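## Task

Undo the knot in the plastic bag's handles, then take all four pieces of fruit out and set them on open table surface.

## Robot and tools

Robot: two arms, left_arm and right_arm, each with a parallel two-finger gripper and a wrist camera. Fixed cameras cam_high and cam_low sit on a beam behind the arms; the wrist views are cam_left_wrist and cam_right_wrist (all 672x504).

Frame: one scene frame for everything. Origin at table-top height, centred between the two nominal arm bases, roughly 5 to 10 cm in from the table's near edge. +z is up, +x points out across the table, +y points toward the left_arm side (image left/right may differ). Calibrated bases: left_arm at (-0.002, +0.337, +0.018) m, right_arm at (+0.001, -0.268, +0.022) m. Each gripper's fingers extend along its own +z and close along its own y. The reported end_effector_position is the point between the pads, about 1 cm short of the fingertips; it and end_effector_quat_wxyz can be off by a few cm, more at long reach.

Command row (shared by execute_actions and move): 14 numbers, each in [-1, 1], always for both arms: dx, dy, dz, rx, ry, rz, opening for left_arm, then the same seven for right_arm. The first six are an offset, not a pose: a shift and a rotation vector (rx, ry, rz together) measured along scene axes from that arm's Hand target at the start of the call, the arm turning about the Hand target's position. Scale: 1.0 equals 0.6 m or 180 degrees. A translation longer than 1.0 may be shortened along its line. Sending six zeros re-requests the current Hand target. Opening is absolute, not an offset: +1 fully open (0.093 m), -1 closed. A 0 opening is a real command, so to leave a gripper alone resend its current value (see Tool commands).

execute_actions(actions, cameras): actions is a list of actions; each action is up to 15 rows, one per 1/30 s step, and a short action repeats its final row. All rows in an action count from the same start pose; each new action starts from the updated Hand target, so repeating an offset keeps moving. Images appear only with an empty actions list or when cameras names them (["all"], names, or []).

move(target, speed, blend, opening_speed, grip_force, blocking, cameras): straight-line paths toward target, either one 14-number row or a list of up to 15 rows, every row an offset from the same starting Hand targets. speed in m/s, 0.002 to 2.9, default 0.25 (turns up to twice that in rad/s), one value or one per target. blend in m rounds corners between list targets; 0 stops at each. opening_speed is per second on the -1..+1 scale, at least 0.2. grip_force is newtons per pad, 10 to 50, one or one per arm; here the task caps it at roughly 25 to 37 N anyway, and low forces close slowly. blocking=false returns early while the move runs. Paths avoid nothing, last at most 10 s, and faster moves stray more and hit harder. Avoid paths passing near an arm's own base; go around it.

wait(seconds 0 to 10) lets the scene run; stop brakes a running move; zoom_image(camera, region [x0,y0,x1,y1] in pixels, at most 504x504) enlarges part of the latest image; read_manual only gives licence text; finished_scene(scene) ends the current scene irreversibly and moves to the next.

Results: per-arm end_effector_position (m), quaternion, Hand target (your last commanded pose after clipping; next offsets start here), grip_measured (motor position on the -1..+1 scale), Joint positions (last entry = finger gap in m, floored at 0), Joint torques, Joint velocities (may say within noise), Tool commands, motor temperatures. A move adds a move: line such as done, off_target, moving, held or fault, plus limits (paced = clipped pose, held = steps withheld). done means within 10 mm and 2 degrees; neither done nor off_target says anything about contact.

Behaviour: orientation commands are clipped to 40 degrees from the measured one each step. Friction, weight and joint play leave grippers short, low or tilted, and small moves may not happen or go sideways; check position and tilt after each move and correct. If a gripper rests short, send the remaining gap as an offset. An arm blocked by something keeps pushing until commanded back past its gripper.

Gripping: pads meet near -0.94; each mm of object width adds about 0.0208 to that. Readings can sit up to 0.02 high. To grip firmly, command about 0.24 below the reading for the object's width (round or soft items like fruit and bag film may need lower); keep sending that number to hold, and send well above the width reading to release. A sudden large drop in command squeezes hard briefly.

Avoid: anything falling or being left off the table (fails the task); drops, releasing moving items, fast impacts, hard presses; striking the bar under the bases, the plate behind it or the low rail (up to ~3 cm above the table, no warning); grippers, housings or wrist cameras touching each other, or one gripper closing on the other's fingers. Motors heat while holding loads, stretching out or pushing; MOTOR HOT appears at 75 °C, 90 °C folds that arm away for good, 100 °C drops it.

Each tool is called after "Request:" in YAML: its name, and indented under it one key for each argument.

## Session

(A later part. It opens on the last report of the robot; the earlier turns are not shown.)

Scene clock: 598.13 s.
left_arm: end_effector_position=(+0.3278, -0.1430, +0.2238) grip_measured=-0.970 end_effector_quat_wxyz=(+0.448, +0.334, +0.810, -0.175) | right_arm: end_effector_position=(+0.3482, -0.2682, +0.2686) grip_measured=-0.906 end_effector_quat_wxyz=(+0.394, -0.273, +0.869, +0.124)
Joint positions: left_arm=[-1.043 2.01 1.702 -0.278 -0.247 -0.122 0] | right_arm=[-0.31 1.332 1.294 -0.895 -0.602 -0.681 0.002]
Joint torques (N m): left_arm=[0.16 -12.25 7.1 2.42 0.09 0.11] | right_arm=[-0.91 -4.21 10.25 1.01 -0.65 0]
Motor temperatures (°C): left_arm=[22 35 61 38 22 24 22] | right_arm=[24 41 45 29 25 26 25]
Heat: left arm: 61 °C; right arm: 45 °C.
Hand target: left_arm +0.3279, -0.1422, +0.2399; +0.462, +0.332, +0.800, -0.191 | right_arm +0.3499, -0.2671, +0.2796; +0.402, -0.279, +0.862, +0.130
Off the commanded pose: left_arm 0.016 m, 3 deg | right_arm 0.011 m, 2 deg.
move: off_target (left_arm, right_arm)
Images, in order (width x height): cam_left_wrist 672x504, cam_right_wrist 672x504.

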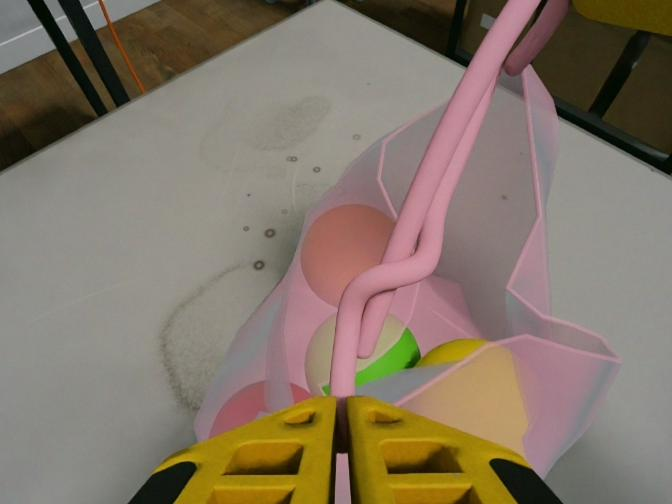

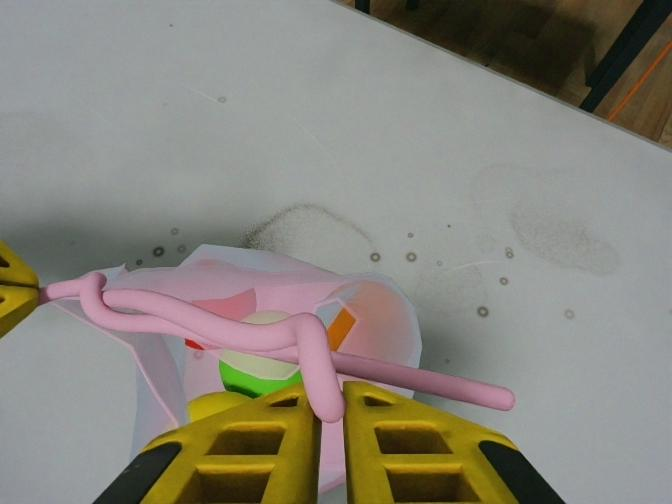

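Request:
move:
  target: [-0.03,0.06,0.01,0,0,0,-1,0.01,-0.04,0.02,0,0,0,-1]
  speed: 0.05
  cameras: ["cam_left_wrist", "cam_right_wrist"]

Scene clock: 603.13 s.
left_arm: end_effector_position=(+0.3087, -0.1045, +0.2289) grip_measured=-0.970 end_effector_quat_wxyz=(+0.442, +0.335, +0.814, -0.171) | right_arm: end_effector_position=(+0.3544, -0.2916, +0.2819) grip_measured=-0.906 end_effector_quat_wxyz=(+0.395, -0.274, +0.868, +0.125)
Joint positions: left_arm=[-1.037 1.847 1.514 -0.268 -0.242 -0.122 0] | right_arm=[-0.391 1.403 1.413 -0.99 -0.651 -0.763 0.002]
Joint torques (N m): left_arm=[0.14 -10.8 7.06 2.6 0.1 0.15] | right_arm=[-0.8 -4.49 9.91 0.97 -0.64 0.01]
Motor temperatures (°C): left_arm=[22 36 60 39 22 24 22] | right_arm=[24 41 44 29 26 26 25]
Heat: left arm: 60 °C; right arm: 44 °C.
Hand target: left_arm +0.3099, -0.1062, +0.2460; +0.462, +0.332, +0.800, -0.191 | right_arm +0.3559, -0.2911, +0.2916; +0.402, -0.279, +0.862, +0.130
Off the commanded pose: left_arm 0.017 m, 4 deg | right_arm 0.010 m, 1 deg.
move: off_target (left_arm)
Images, in order (width x height): cam_left_wrist 672x504, cam_right_wrist 672x504.

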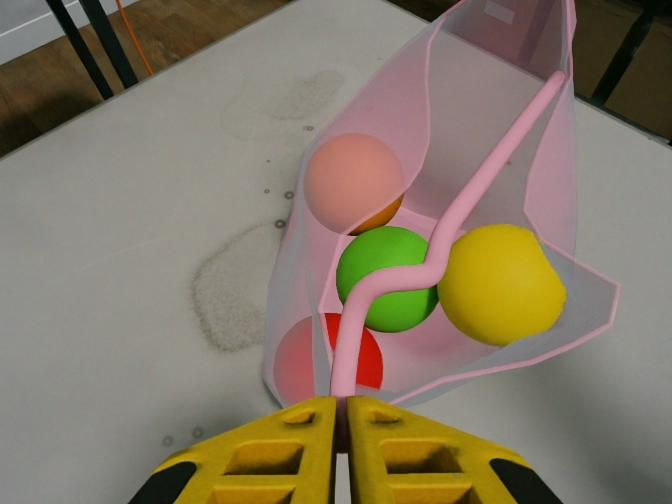

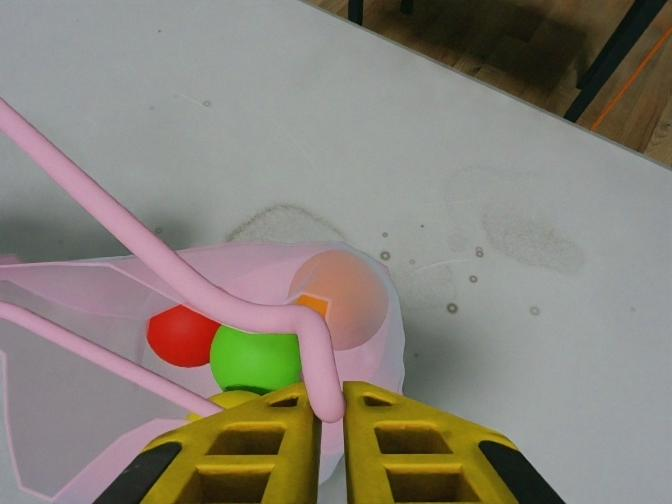

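Request:
execute_actions:
  actions: []
  cameras: ["cam_high", "cam_low"]

Request:
zoom_image:
  camera: "cam_high"
  region: [290, 80, 490, 300]

Request:
zoom_image:
  camera: "cam_low"
  region: [240, 170, 440, 310]

Scene clock: 617.30 s.
left_arm: end_effector_position=(+0.3087, -0.1045, +0.2289) grip_measured=-0.970 end_effector_quat_wxyz=(+0.442, +0.335, +0.814, -0.171) | right_arm: end_effector_position=(+0.3544, -0.2916, +0.2818) grip_measured=-0.906 end_effector_quat_wxyz=(+0.395, -0.274, +0.868, +0.124)
Joint positions: left_arm=[-1.037 1.847 1.514 -0.268 -0.242 -0.122 0] | right_arm=[-0.391 1.403 1.413 -0.99 -0.651 -0.764 0.002]
Joint velocities: within noise
Joint torques (N m): left_arm=[0.14 -10.86 7.06 2.62 0.11 0.14] | right_arm=[-0.88 -4.42 10.09 0.96 -0.67 0.02]
Motor temperatures (°C): left_arm=[22 39 57 42 22 24 22] | right_arm=[24 41 44 29 26 26 25]
Heat: left arm: 57 °C; right arm: 44 °C.
Hand target: left_arm +0.3099, -0.1062, +0.2460; +0.462, +0.332, +0.800, -0.191 | right_arm +0.3559, -0.2912, +0.2916; +0.402, -0.279, +0.862, +0.130
Tool commands: left_gripper/opening=-1.0 right_gripper/opening=-1.0
Off the commanded pose: left_arm 0.017 m, 4 deg | right_arm 0.010 m, 1 deg.
Images, in order (width x height): cam_high 672x504, cam_low 672x504.

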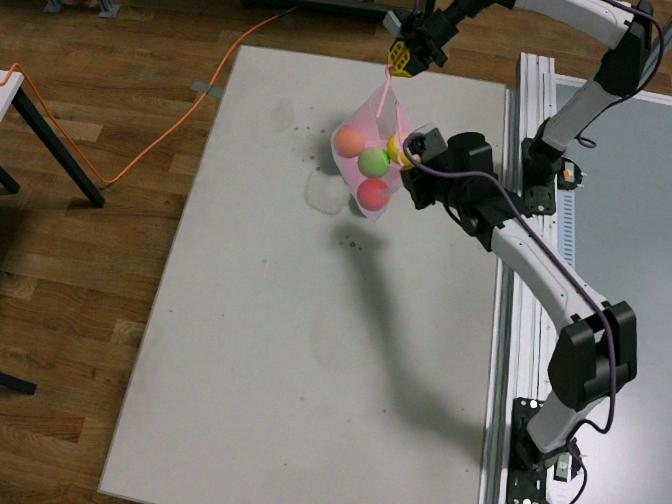

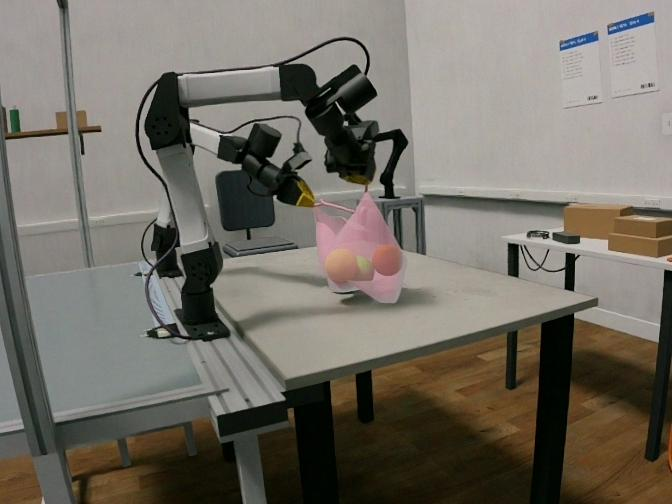

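Scaled by 2.291 from the camera's 672x504 image, which has a finer 960x720 frame.

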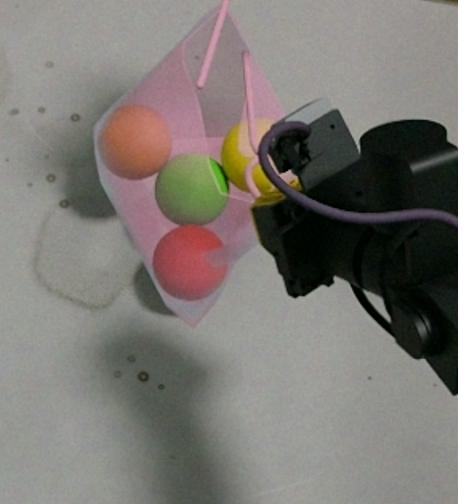

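Scaled by 2.520 from the camera's 672x504 image, which has a finer 960x720 frame.

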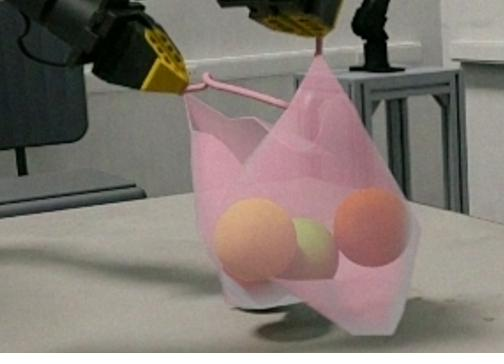

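Request:
move:
  target:
    - [0.004,-0.045,-0.05,0,0,0,-1,-0.0265,-0.06,-0.2,0,0,0.139,-1]
    - [0.0083,-0.0917,-0.1,0,0,0,-1,-0.0265,-0.0732,-0.394,0,0,0.139,-1]
  speed: 0.12
  blend: 0.03
  cameras: ["cam_left_wrist", "cam_right_wrist", "cam_high"]

Scene clock: 660.83 s.
left_arm: end_effector_position=(+0.3095, -0.1472, +0.1700) grip_measured=-0.970 end_effector_quat_wxyz=(+0.437, +0.348, +0.811, -0.175) | right_arm: end_effector_position=(+0.3409, -0.3355, +0.0594) grip_measured=-0.906 end_effector_quat_wxyz=(+0.359, -0.461, +0.784, +0.210)
Joint positions: left_arm=[-1.074 2.029 1.533 -0.117 -0.249 -0.126 0] | right_arm=[-0.61 1.942 1.152 -0.828 -0.843 -1.66 0.002]
Joint torques (N m): left_arm=[-0.84 -8.79 11.04 2.59 -0.32 -0.11] | right_arm=[-0.88 -7.57 4.51 0.21 -0.77 0.03]
Motor temperatures (°C): left_arm=[22 42 54 47 21 24 22] | right_arm=[24 41 44 28 26 26 25]
Heat: left arm: 54 °C; right arm: 44 °C.
Hand target: left_arm +0.3148, -0.1613, +0.1860; +0.462, +0.332, +0.800, -0.191 | right_arm +0.3400, -0.3350, +0.0552; +0.365, -0.459, +0.781, +0.214
Off the commanded pose: left_arm 0.022 m, 4 deg | right_arm 0.004 m, 1 deg.
move: off_target (left_arm)
Images, in order (width x height): cam_high 672x504, cam_left_wrist 672x504, cam_right_wrist 672x504.

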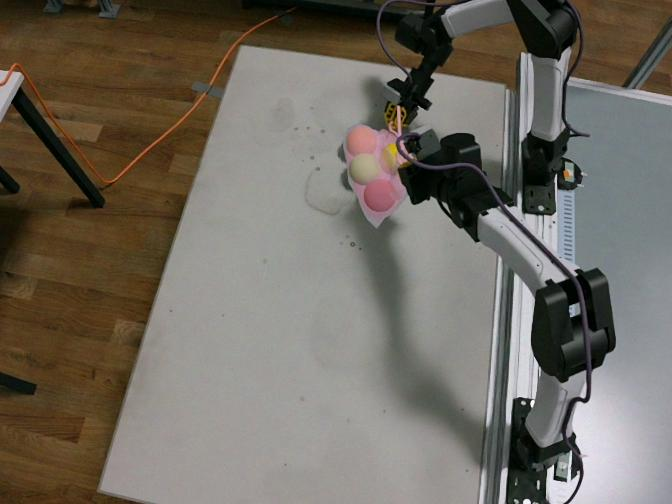

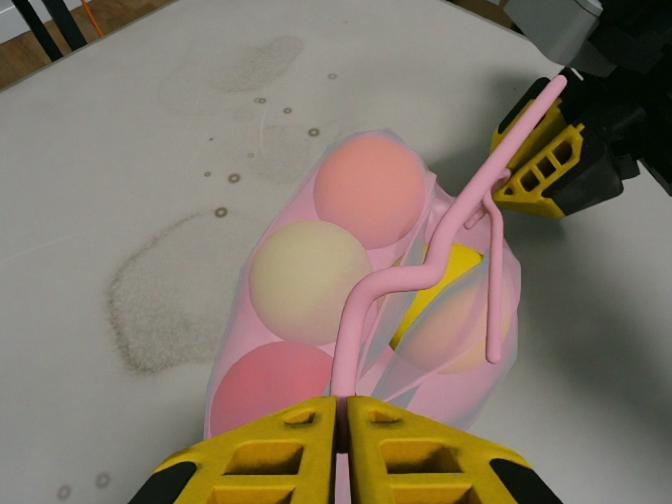

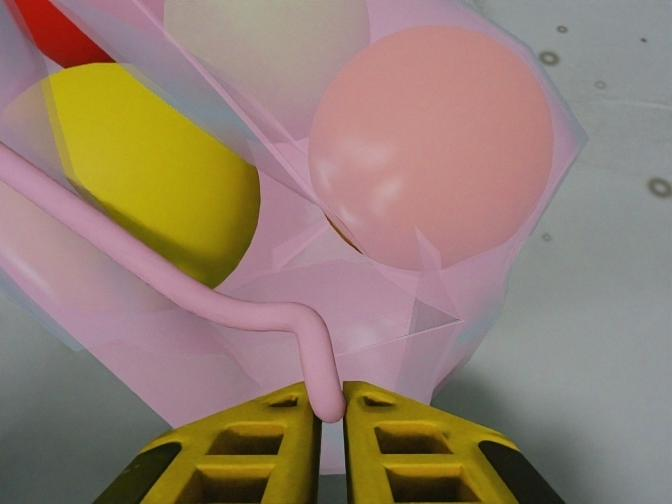

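Request:
move:
  target:
    - [0,0,0,0,0,0,-1,0,0,0,0,0,0,-0.3]
    - [0,0,0,0,0,0,-1,-0.02,-0.05,0.12,0,0,0,-0.3]
  speed: 0.12
  opening_speed: 0.6
  cameras: ["cam_left_wrist", "cam_right_wrist", "cam_high"]

Scene clock: 667.03 s.
left_arm: end_effector_position=(+0.3096, -0.1472, +0.1701) grip_measured=-0.970 end_effector_quat_wxyz=(+0.437, +0.348, +0.811, -0.175) | right_arm: end_effector_position=(+0.3251, -0.3608, +0.1113) grip_measured=-0.302 end_effector_quat_wxyz=(+0.354, -0.450, +0.786, +0.234)
Joint positions: left_arm=[-1.074 2.029 1.533 -0.117 -0.25 -0.126 0] | right_arm=[-0.703 1.923 1.34 -1.191 -0.843 -1.798 0.031]
Joint torques (N m): left_arm=[-0.81 -8.72 11.04 2.58 -0.33 -0.12] | right_arm=[-0.87 -11.62 7.51 -0.29 -0.68 0.03]
Motor temperatures (°C): left_arm=[22 41 55 46 22 24 22] | right_arm=[24 42 44 28 26 26 25]
Heat: left arm: 55 °C; right arm: 44 °C.
Hand target: left_arm +0.3148, -0.1613, +0.1861; +0.462, +0.332, +0.800, -0.191 | right_arm +0.3280, -0.3650, +0.1272; +0.365, -0.459, +0.781, +0.214
Off the commanded pose: left_arm 0.022 m, 4 deg | right_arm 0.017 m, 3 deg.
move: off_target (left_arm, right_arm)
Images, in order (width x height): cam_high 672x504, cam_left_wrist 672x504, cam_right_wrist 672x504.

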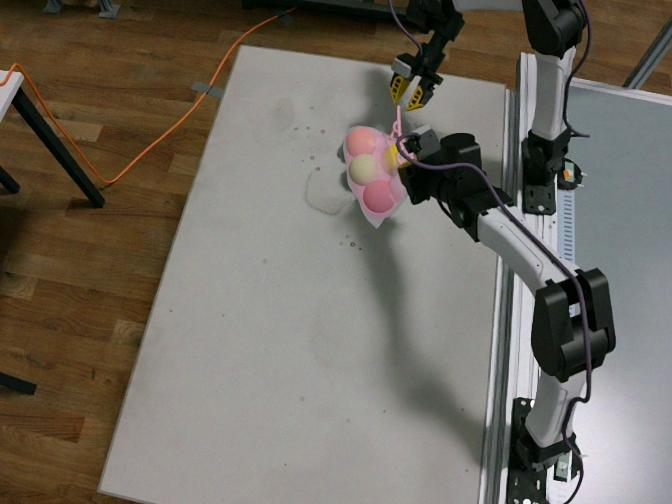

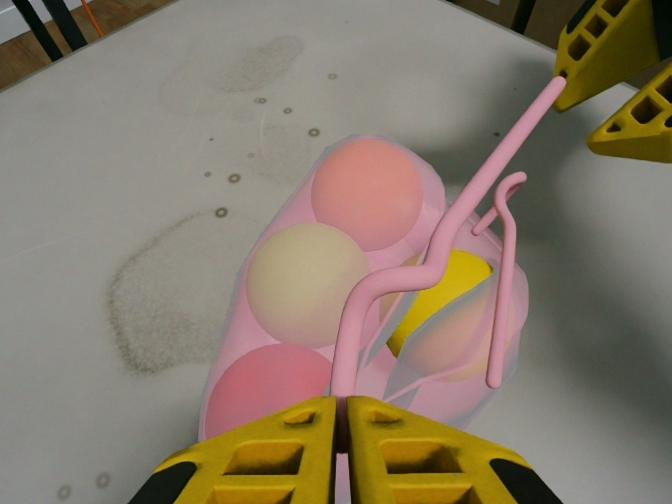

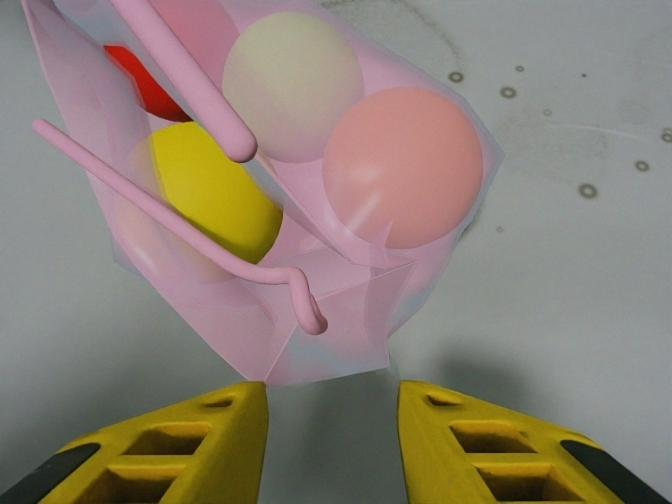

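Request:
move:
  target: [0,0,0.02,0,0,-0.194,-1,0.01,-0.01,0.2,0,0,-0.17,0.3]
  speed: 0.2
  grip_force: 50
  cameras: ["cam_left_wrist", "cam_right_wrist"]

Scene clock: 700.33 s.
left_arm: end_effector_position=(+0.3167, -0.1609, +0.2034) grip_measured=-0.970 end_effector_quat_wxyz=(+0.402, +0.547, +0.661, -0.320) | right_arm: end_effector_position=(+0.3322, -0.3707, +0.2386) grip_measured=+0.298 end_effector_quat_wxyz=(+0.400, -0.230, +0.878, +0.131)
Joint positions: left_arm=[-0.894 2.061 1.647 -0.134 0.4 0.268 0] | right_arm=[-0.69 1.478 1.328 -1.02 -0.789 -0.999 0.059]
Joint torques (N m): left_arm=[0.01 -8.96 11 1.53 0.43 0.16] | right_arm=[0.64 -8.09 6.94 1.11 -0.38 0.22]
Motor temperatures (°C): left_arm=[22 41 60 46 22 24 22] | right_arm=[24 47 42 27 26 26 25]
Heat: left arm: 60 °C; right arm: 47 °C.
Hand target: left_arm +0.3148, -0.1612, +0.1979; +0.383, +0.556, +0.664, -0.321 | right_arm +0.3340, -0.3710, +0.2473; +0.408, -0.237, +0.875, +0.110
Off the commanded pose: left_arm 0.006 m, 2 deg | right_arm 0.009 m, 3 deg.
move: off_target (right_arm)
Images, in order (width x height): cam_left_wrist 672x504, cam_right_wrist 672x504.

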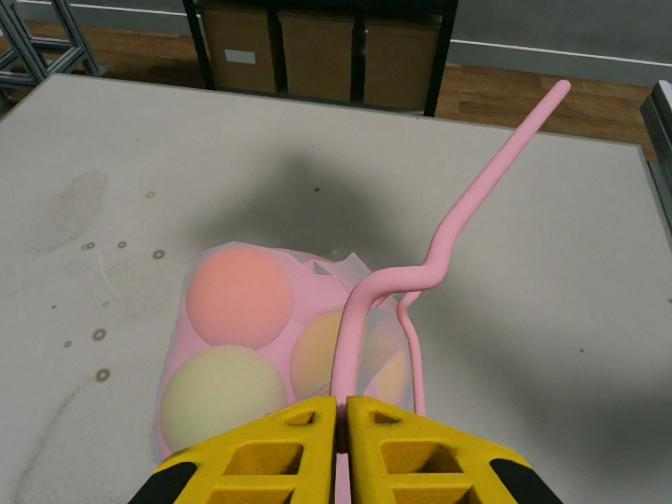

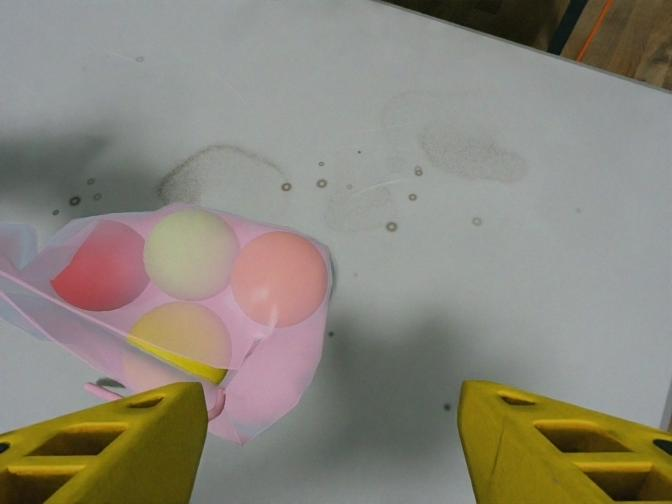

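Request:
move:
  target: [-0.035,-0.007,-0.235,0,0,0,-1,0,0,0,0,0,0,0.3]
  speed: 0.15
  cameras: ["cam_left_wrist", "cam_right_wrist"]

Scene clock: 707.57 s.
left_arm: end_effector_position=(+0.2946, -0.1611, +0.0590) grip_measured=-0.970 end_effector_quat_wxyz=(+0.372, +0.559, +0.668, -0.320) | right_arm: end_effector_position=(+0.3322, -0.3708, +0.2386) grip_measured=+0.298 end_effector_quat_wxyz=(+0.400, -0.229, +0.878, +0.131)
Joint positions: left_arm=[-0.92 2.247 1.372 0.266 0.4 0.268 0] | right_arm=[-0.69 1.478 1.328 -1.019 -0.789 -0.999 0.059]
Joint torques (N m): left_arm=[-0.84 -9.62 6.42 2.52 0.1 -0.07] | right_arm=[0.51 -8.12 6.91 1.06 -0.38 0.21]
Motor temperatures (°C): left_arm=[22 41 60 46 22 24 22] | right_arm=[24 47 42 28 26 26 25]
Heat: left arm: 60 °C; right arm: 47 °C.
Hand target: left_arm +0.2940, -0.1654, +0.0570; +0.384, +0.556, +0.664, -0.321 | right_arm +0.3341, -0.3710, +0.2473; +0.408, -0.237, +0.875, +0.110
Off the commanded pose: left_arm 0.005 m, 1 deg | right_arm 0.009 m, 3 deg.
move: off_target (right_arm)
Images, in order (width x height): cam_left_wrist 672x504, cam_right_wrist 672x504.

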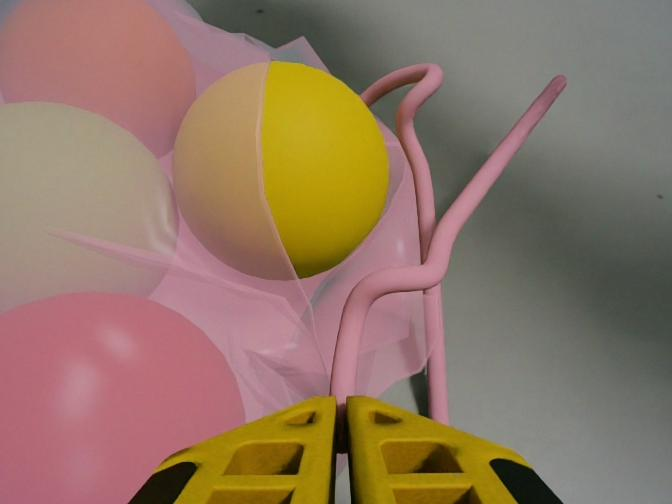

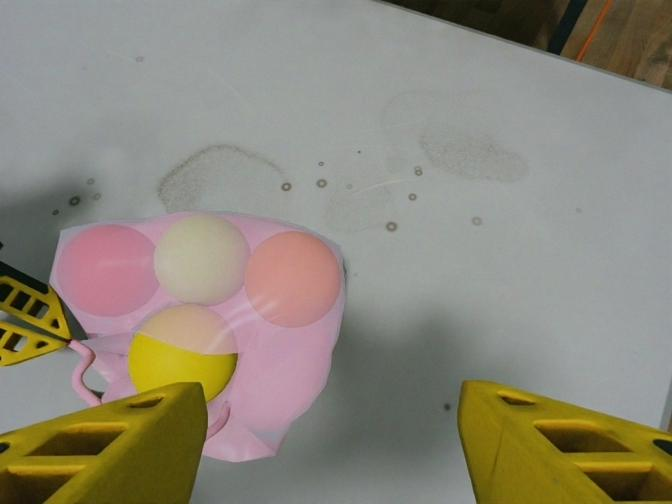

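Request:
move:
  target:
    - [0,0,0,0,0,0,-1,-0.1068,0.1183,-0.0788,-0.0706,0.1511,-0.0559,0.78]
    - [0,0,0,0,0,0,-1,-0.0952,0.1683,-0.18,-0.0706,0.1511,-0.0559,0.78]
  speed: 0.18
  blend: 0.03
  cameras: ["cam_left_wrist", "cam_right_wrist"]

Scene clock: 730.23 s.
left_arm: end_effector_position=(+0.2947, -0.1612, +0.0592) grip_measured=-0.970 end_effector_quat_wxyz=(+0.372, +0.559, +0.668, -0.320) | right_arm: end_effector_position=(+0.2746, -0.2703, +0.1382) grip_measured=+0.777 end_effector_quat_wxyz=(+0.160, -0.172, +0.971, +0.038)
Joint positions: left_arm=[-0.92 2.247 1.372 0.267 0.4 0.268 0] | right_arm=[-0.127 1.294 0.979 -0.953 -0.134 -0.417 0.083]
Joint torques (N m): left_arm=[-0.81 -9.63 6.41 2.54 0.09 -0.04] | right_arm=[0.47 -5.49 5.61 1.04 -0.04 0.25]
Motor temperatures (°C): left_arm=[22 43 56 47 21 24 22] | right_arm=[24 47 41 29 25 26 25]
Heat: left arm: 56 °C; right arm: 47 °C.
Hand target: left_arm +0.2940, -0.1654, +0.0570; +0.384, +0.556, +0.664, -0.321 | right_arm +0.2769, -0.2700, +0.1393; +0.171, -0.171, +0.970, +0.031
Off the commanded pose: left_arm 0.005 m, 1 deg | right_arm 0.003 m, 2 deg.
move: done
Images, in order (width x height): cam_left_wrist 672x504, cam_right_wrist 672x504.

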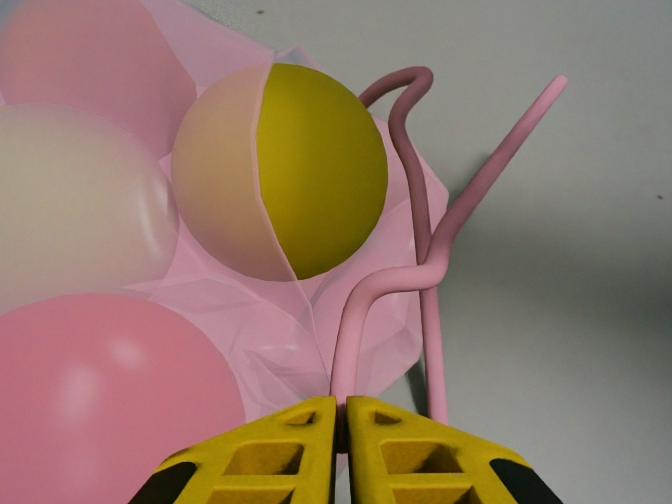

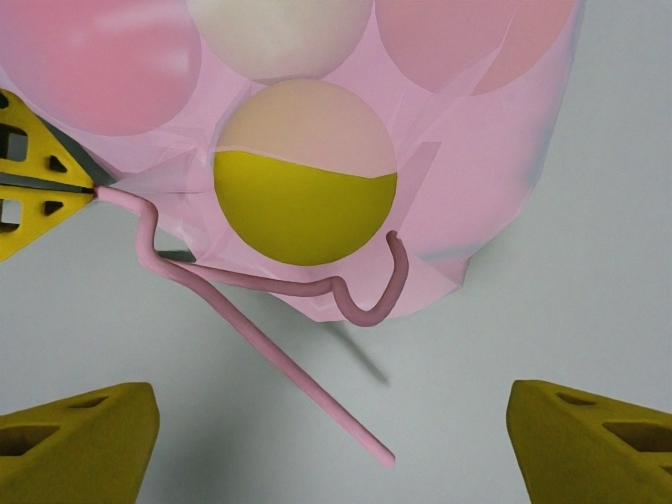

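Request:
move:
  target:
    - [0,0,0,0,0,0,-1,0.0385,0.0333,0.0845,0,0,0,0.3]
    - [0,0,0,0,0,0,-1,0.3052,0.1583,0.05,-0.0324,0.0768,0.0276,-1]
  speed: 0.2
  blend: 0.03
  cameras: ["cam_right_wrist", "cam_high"]

Scene clock: 783.27 s.
left_arm: end_effector_position=(+0.2947, -0.1612, +0.0592) grip_measured=-0.970 end_effector_quat_wxyz=(+0.372, +0.559, +0.668, -0.320) | right_arm: end_effector_position=(+0.4604, -0.1776, +0.1719) grip_measured=-0.983 end_effector_quat_wxyz=(+0.061, -0.217, +0.974, +0.012)
Joint positions: left_arm=[-0.92 2.247 1.372 0.267 0.4 0.268 0] | right_arm=[0.156 2.318 2.423 -1.55 -0.004 -0.239 0]
Joint torques (N m): left_arm=[-0.91 -9.62 6.41 2.52 0.08 -0.05] | right_arm=[0.44 -10.66 8.17 0.31 0.05 0.23]
Heat: left arm: 53 °C; right arm: 43 °C.
Hand target: left_arm +0.2940, -0.1654, +0.0570; +0.383, +0.556, +0.664, -0.321 | right_arm +0.4601, -0.1751, +0.1694; +0.043, -0.216, +0.975, +0.009
Off the commanded pose: left_arm 0.005 m, 1 deg | right_arm 0.004 m, 2 deg.
joint sent to its limit (right arm) — joint 4 (wrist pitch), lower limit. The joint targets still meet the commanded pose.
move: done; blend cut to 0.0296 m at target 1
Images, in order (width x height): cam_high 672x504, cam_right_wrist 672x504.

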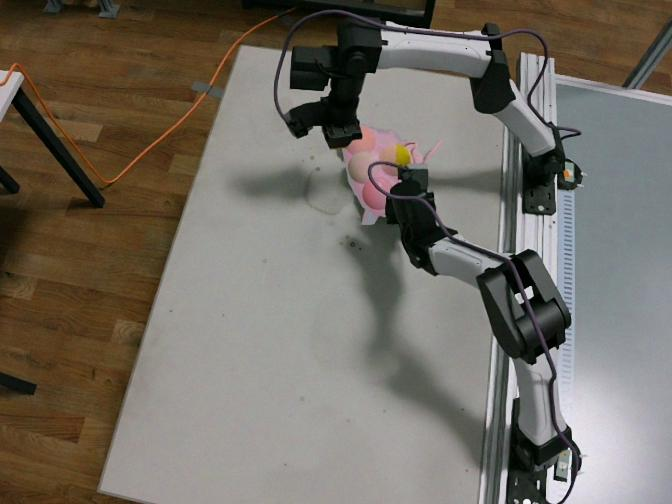

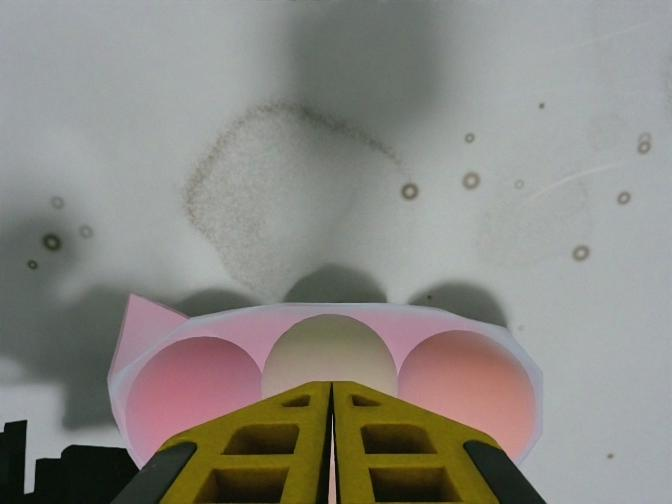

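Request:
move:
  target:
    - [0,0,0,0,0,0,-1,-0.0302,-0.0141,0,0,0,0,-1]
    - [0,0,0,0,0,0,-1,-0.0302,-0.0141,-0.198,0,0,0,-1]
  speed: 0.15
  blend: 0.01
  cameras: ["cam_right_wrist"]

Scene clock: 792.33 s.
left_arm: end_effector_position=(+0.2948, -0.1613, +0.0595) grip_measured=-0.970 end_effector_quat_wxyz=(+0.373, +0.559, +0.668, -0.320) | right_arm: end_effector_position=(+0.4381, -0.1808, +0.0407) grip_measured=-0.983 end_effector_quat_wxyz=(+0.025, -0.216, +0.976, +0.012)
Joint positions: left_arm=[-0.92 2.247 1.372 0.269 0.4 0.268 0] | right_arm=[0.153 2.251 1.787 -1.053 -0.004 -0.239 0]
Joint torques (N m): left_arm=[-0.76 -9.61 6.39 2.52 0.11 -0.07] | right_arm=[-0.87 -14.63 4.94 0.49 0.06 0.07]
Heat: left arm: 52 °C; right arm: 47 °C.
Hand target: left_arm +0.2940, -0.1654, +0.0570; +0.384, +0.556, +0.664, -0.321 | right_arm +0.4419, -0.1834, +0.0505; +0.043, -0.216, +0.975, +0.009
Off the commanded pose: left_arm 0.005 m, 1 deg | right_arm 0.011 m, 2 deg.
move: off_target (right_arm); blend cut to 0.0099 m at target 1
Images, in order (width x height): cam_right_wrist 672x504.

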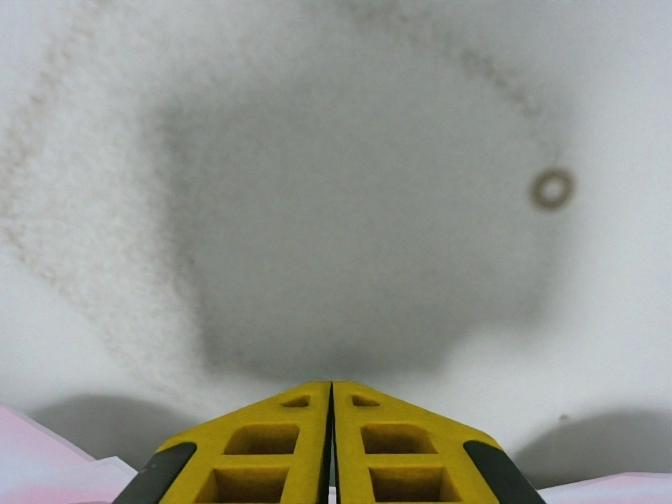

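Request:
move:
  target: [0,0,0,0,0,0,-1,-0.0906,-0.0423,0.02,0,0,0,-1]
  speed: 0.07
  cameras: ["cam_right_wrist", "cam_left_wrist", "cam_high"]

Scene clock: 795.77 s.
left_arm: end_effector_position=(+0.2948, -0.1613, +0.0595) grip_measured=-0.970 end_effector_quat_wxyz=(+0.373, +0.559, +0.668, -0.320) | right_arm: end_effector_position=(+0.3873, -0.2089, +0.0496) grip_measured=-0.983 end_effector_quat_wxyz=(+0.026, -0.212, +0.977, +0.008)
Joint positions: left_arm=[-0.92 2.247 1.372 0.269 0.4 0.268 0] | right_arm=[0.11 2.03 1.474 -0.96 0.002 -0.273 0]
Joint torques (N m): left_arm=[-0.83 -9.58 6.35 2.51 0.11 -0.05] | right_arm=[-0.51 -13.74 4.9 0.39 -0.04 0.01]
Heat: left arm: 52 °C; right arm: 49 °C.
Hand target: left_arm +0.2940, -0.1654, +0.0570; +0.384, +0.556, +0.664, -0.321 | right_arm +0.3875, -0.2089, +0.0624; +0.043, -0.216, +0.975, +0.009
Off the commanded pose: left_arm 0.005 m, 1 deg | right_arm 0.013 m, 2 deg.
move: off_target (right_arm)
Images, in order (width x height): cam_high 672x504, cam_left_wrist 672x504, cam_right_wrist 672x504.

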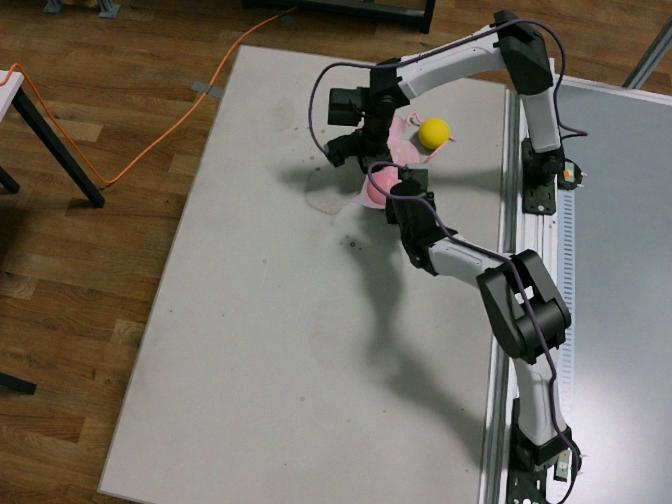

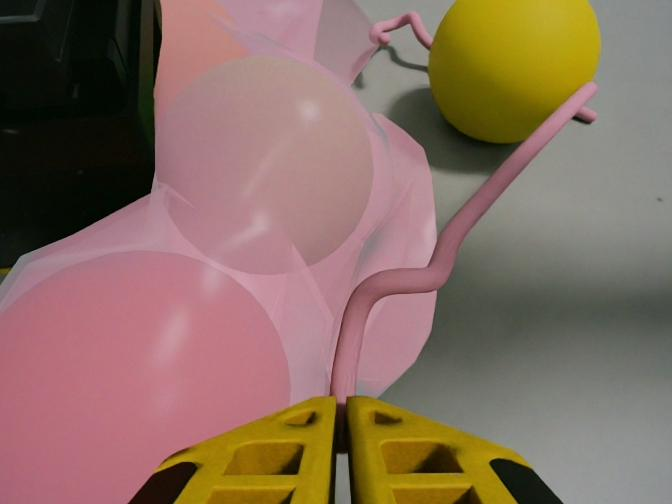

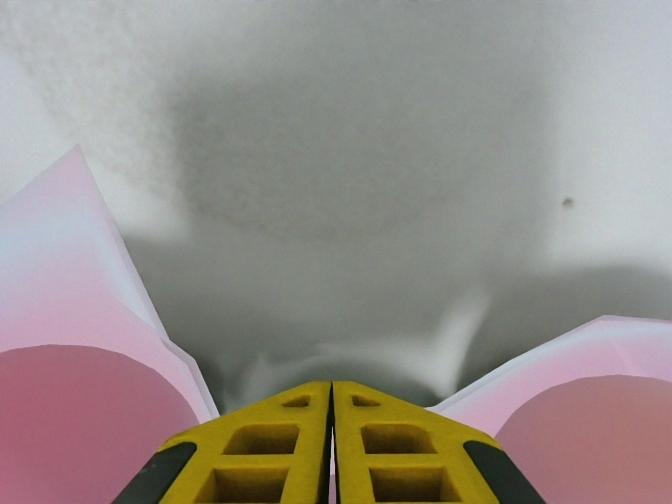

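Request:
move:
  target:
    - [0,0,0,0,0,0,-1,0.02,0.01,0.03,0,0,0,-1]
    - [0,0,0,0,0,0,-1,0.01,0,0.23,0,0,0,-1]
    - [0,0,0,0,0,0,-1,-0.28,-0.15,0.23,0.0324,-0.0768,-0.0276,0.78]
  speed: 0.2
  blend: 0.02
  cameras: ["cam_right_wrist", "cam_left_wrist", "cam_high"]

Scene clock: 808.43 s.
left_arm: end_effector_position=(+0.2948, -0.1613, +0.0595) grip_measured=-0.970 end_effector_quat_wxyz=(+0.373, +0.559, +0.668, -0.320) | right_arm: end_effector_position=(+0.2206, -0.2998, +0.2036) grip_measured=+0.777 end_effector_quat_wxyz=(+0.171, -0.169, +0.970, +0.025)
Joint positions: left_arm=[-0.92 2.247 1.372 0.269 0.4 0.268 0] | right_arm=[-0.303 1.104 1.12 -1.28 -0.17 -0.581 0.083]
Joint torques (N m): left_arm=[-0.94 -9.52 6.37 2.52 0.1 -0.05] | right_arm=[-1.07 -2.63 5.15 0.88 -0.32 0.03]
Heat: left arm: 52 °C; right arm: 50 °C.
Hand target: left_arm +0.2940, -0.1654, +0.0570; +0.384, +0.556, +0.664, -0.321 | right_arm +0.2195, -0.2989, +0.2004; +0.171, -0.171, +0.970, +0.031
Off the commanded pose: left_arm 0.005 m, 1 deg | right_arm 0.004 m, 1 deg.
move: done; blend cut to 0.0114 m at target 1
Images, in order (width x height): cam_high 672x504, cam_left_wrist 672x504, cam_right_wrist 672x504.

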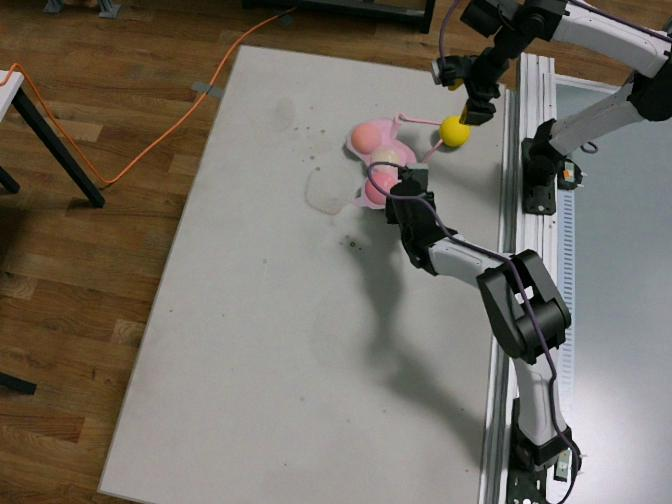

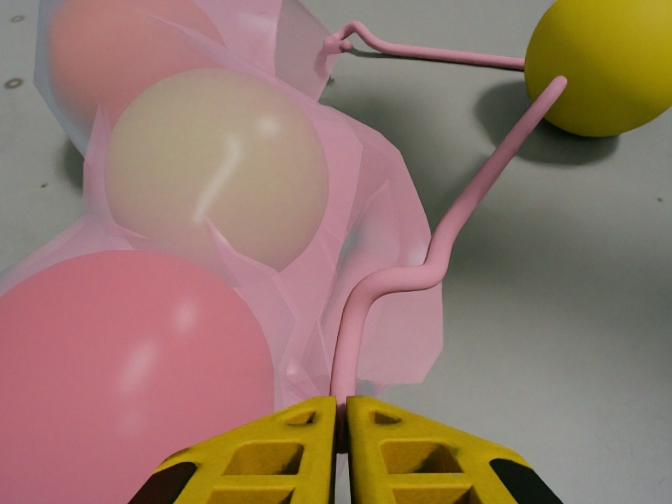

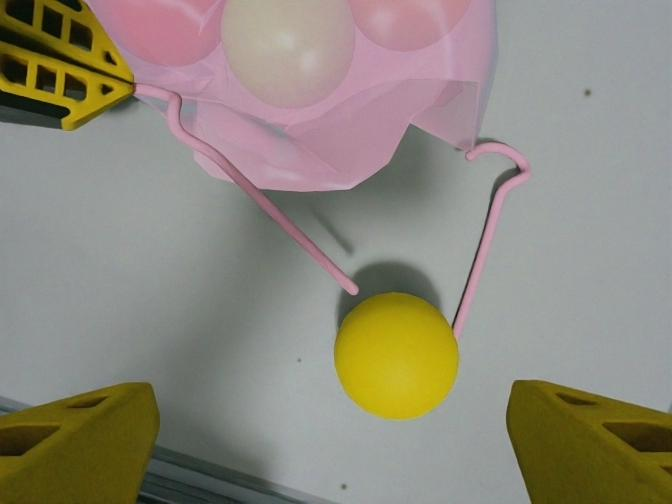

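Request:
execute_actions:
  actions: []
  cameras: ["cam_right_wrist"]

Scene clock: 814.27 s.
left_arm: end_effector_position=(+0.2948, -0.1613, +0.0595) grip_measured=-0.970 end_effector_quat_wxyz=(+0.373, +0.559, +0.668, -0.320) | right_arm: end_effector_position=(+0.2206, -0.2998, +0.2036) grip_measured=+0.777 end_effector_quat_wxyz=(+0.171, -0.169, +0.970, +0.025)
Joint positions: left_arm=[-0.92 2.247 1.372 0.269 0.4 0.268 0] | right_arm=[-0.303 1.104 1.12 -1.28 -0.17 -0.581 0.083]
Joint velocities: within noise
Joint torques (N m): left_arm=[-0.92 -9.61 6.41 2.51 0.1 -0.05] | right_arm=[-1.02 -2.65 5.24 0.87 -0.27 0.05]
Motor temperatures (°C): left_arm=[22 46 52 51 21 24 23] | right_arm=[24 48 40 27 25 26 25]
Heat: left arm: 52 °C; right arm: 48 °C.
Hand target: left_arm +0.2940, -0.1654, +0.0570; +0.384, +0.556, +0.664, -0.321 | right_arm +0.2195, -0.2989, +0.2004; +0.171, -0.171, +0.970, +0.031
Tool commands: left_gripper/opening=-1.0 right_gripper/opening=+0.78
Off the commanded pose: left_arm 0.005 m, 1 deg | right_arm 0.004 m, 1 deg.
Images, in order (width x height): cam_right_wrist 672x504.

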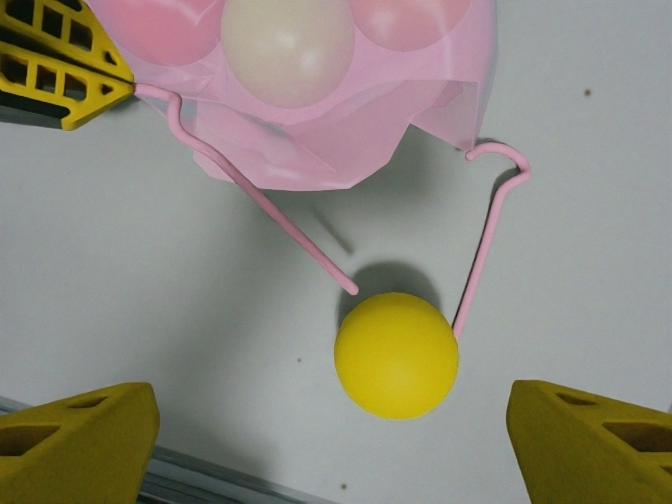

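Request:
move:
  target: [0,0,0,0,0,0,-1,-0.0675,-0.0485,-0.12,0.0134,0.0281,-0.5164,0.78]
  speed: 0.5
  cameras: ["cam_right_wrist"]

Scene clock: 833.97 s.
left_arm: end_effector_position=(+0.2948, -0.1613, +0.0595) grip_measured=-0.970 end_effector_quat_wxyz=(+0.373, +0.559, +0.668, -0.320) | right_arm: end_effector_position=(+0.1813, -0.3281, +0.1323) grip_measured=+0.778 end_effector_quat_wxyz=(+0.110, +0.590, +0.797, -0.069)
Joint positions: left_arm=[-0.92 2.247 1.372 0.269 0.4 0.268 0] | right_arm=[-0.131 1.103 0.86 -1.2 0.253 1.171 0.083]
Joint torques (N m): left_arm=[-0.85 -9.63 6.46 2.51 0.09 -0.05] | right_arm=[0.43 -1.47 5.33 0.46 0.36 0.18]
Heat: left arm: 52 °C; right arm: 44 °C.
Hand target: left_arm +0.2940, -0.1654, +0.0570; +0.384, +0.556, +0.664, -0.321 | right_arm +0.1791, -0.3280, +0.1285; +0.105, +0.590, +0.797, -0.078
Off the commanded pose: left_arm 0.005 m, 1 deg | right_arm 0.005 m, 1 deg.
move: done
Images, in order (width x height): cam_right_wrist 672x504.

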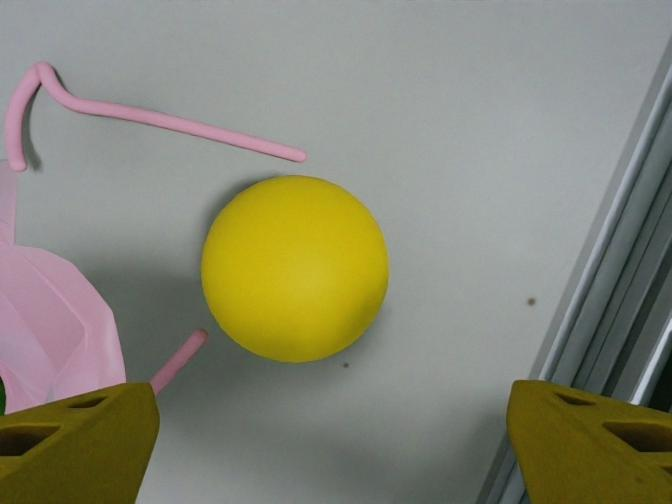

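Request:
move:
  target: [0,0,0,0,0,0,-1,0.0312,-0.0073,-0.09,0,0,0,0.78]
  speed: 0.15
  cameras: ["cam_right_wrist"]

Scene clock: 842.97 s.
left_arm: end_effector_position=(+0.2948, -0.1613, +0.0595) grip_measured=-0.970 end_effector_quat_wxyz=(+0.373, +0.559, +0.668, -0.320) | right_arm: end_effector_position=(+0.1986, -0.3299, +0.0792) grip_measured=+0.778 end_effector_quat_wxyz=(+0.106, +0.592, +0.796, -0.073)
Joint positions: left_arm=[-0.92 2.247 1.372 0.269 0.4 0.268 0] | right_arm=[-0.136 1.223 0.718 -0.947 0.255 1.171 0.083]
Joint torques (N m): left_arm=[-0.83 -9.57 6.41 2.54 0.09 -0.05] | right_arm=[-0.96 -2.29 5.09 0.56 0.31 0]
Motor temperatures (°C): left_arm=[22 46 51 52 21 24 23] | right_arm=[24 42 40 27 25 26 24]
Heat: left arm: 52 °C; right arm: 42 °C.
Hand target: left_arm +0.2940, -0.1654, +0.0570; +0.384, +0.556, +0.664, -0.321 | right_arm +0.1978, -0.3324, +0.0744; +0.105, +0.590, +0.797, -0.078
Off the commanded pose: left_arm 0.005 m, 1 deg | right_arm 0.005 m, 1 deg.
move: done
Images, in order (width x height): cam_right_wrist 672x504.

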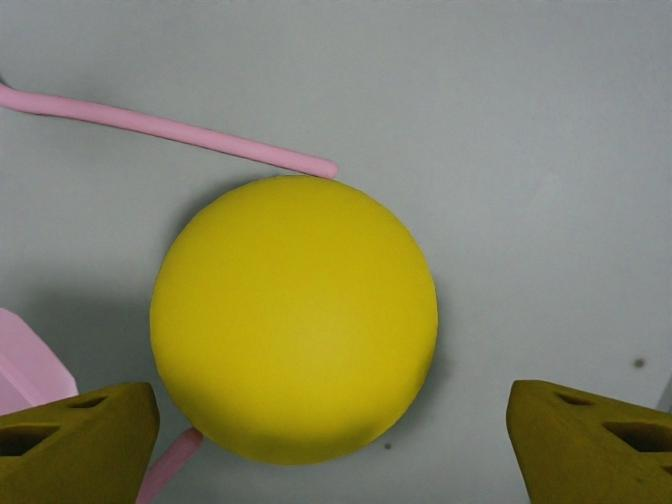

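Request:
wait:
  seconds: 0.5
  cameras: ["cam_right_wrist", "cam_high"]

Scene clock: 849.40 s.
left_arm: end_effector_position=(+0.2948, -0.1613, +0.0595) grip_measured=-0.970 end_effector_quat_wxyz=(+0.373, +0.559, +0.668, -0.320) | right_arm: end_effector_position=(+0.1986, -0.3299, +0.0792) grip_measured=+0.778 end_effector_quat_wxyz=(+0.106, +0.592, +0.796, -0.073)
Joint positions: left_arm=[-0.92 2.247 1.372 0.269 0.4 0.268 0] | right_arm=[-0.136 1.223 0.718 -0.947 0.255 1.171 0.083]
Joint torques (N m): left_arm=[-0.85 -9.62 6.38 2.53 0.09 -0.06] | right_arm=[-1.05 -2.18 5.19 0.59 0.33 0.03]
Heat: left arm: 53 °C; right arm: 42 °C.
Hand target: left_arm +0.2940, -0.1654, +0.0570; +0.384, +0.556, +0.664, -0.321 | right_arm +0.1977, -0.3323, +0.0744; +0.105, +0.590, +0.797, -0.078
Tool commands: left_gripper/opening=-1.0 right_gripper/opening=+0.78
Off the commanded pose: left_arm 0.005 m, 1 deg | right_arm 0.005 m, 1 deg.
wait: 0.50 s; at rest from the start
Images, in order (width x height): cam_high 672x504, cam_right_wrist 672x504.

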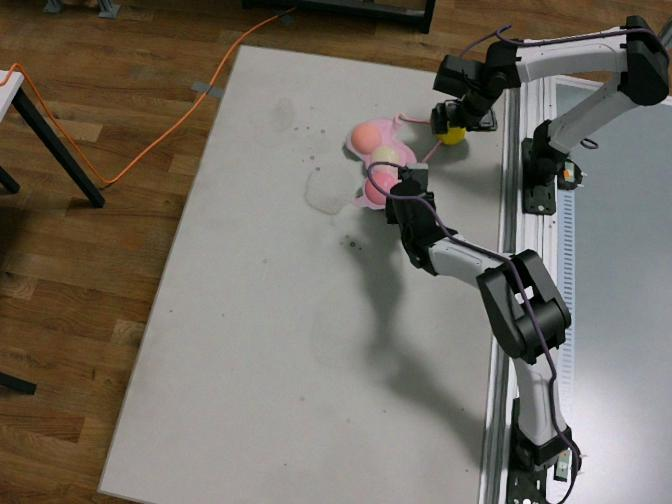

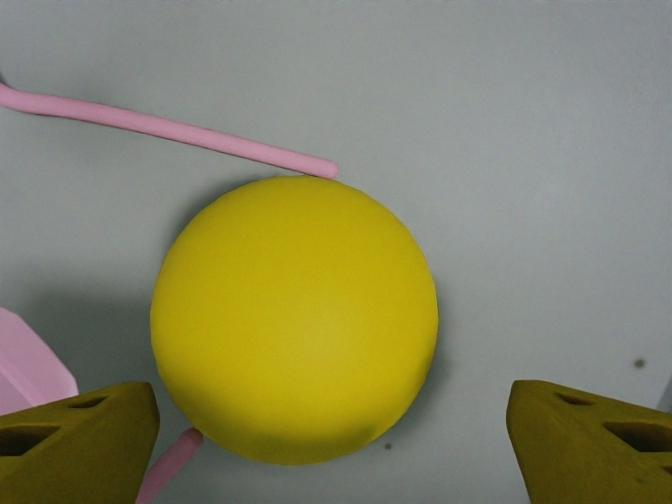

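Request:
move:
  target:
    - [0,0,0,0,0,0,-1,0.0202,-0.0038,0,0,0,0,0.78]
    - [0,0,0,0,0,0,-1,0.0202,-0.0038,-0.024,0,0,0,0.78]
  speed: 0.12
  cameras: ["cam_right_wrist"]

Scene clock: 855.37 s.
left_arm: end_effector_position=(+0.2948, -0.1613, +0.0595) grip_measured=-0.970 end_effector_quat_wxyz=(+0.373, +0.559, +0.668, -0.320) | right_arm: end_effector_position=(+0.2108, -0.3318, +0.0646) grip_measured=+0.778 end_effector_quat_wxyz=(+0.106, +0.591, +0.797, -0.073)
Joint positions: left_arm=[-0.92 2.247 1.372 0.269 0.4 0.268 0] | right_arm=[-0.141 1.298 0.708 -0.861 0.255 1.163 0.083]
Joint torques (N m): left_arm=[-0.9 -9.68 6.38 2.49 0.11 -0.06] | right_arm=[-1.14 -2.67 5.04 0.61 0.31 0.05]
Heat: left arm: 53 °C; right arm: 41 °C.
Hand target: left_arm +0.2940, -0.1654, +0.0570; +0.384, +0.556, +0.664, -0.321 | right_arm +0.2099, -0.3346, +0.0601; +0.105, +0.590, +0.797, -0.078
Off the commanded pose: left_arm 0.005 m, 1 deg | right_arm 0.005 m, 1 deg.
move: done
Images, in order (width x height): cam_right_wrist 672x504.

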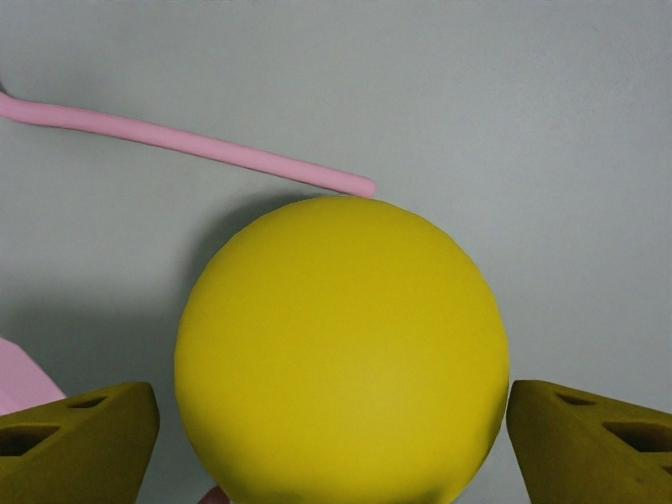

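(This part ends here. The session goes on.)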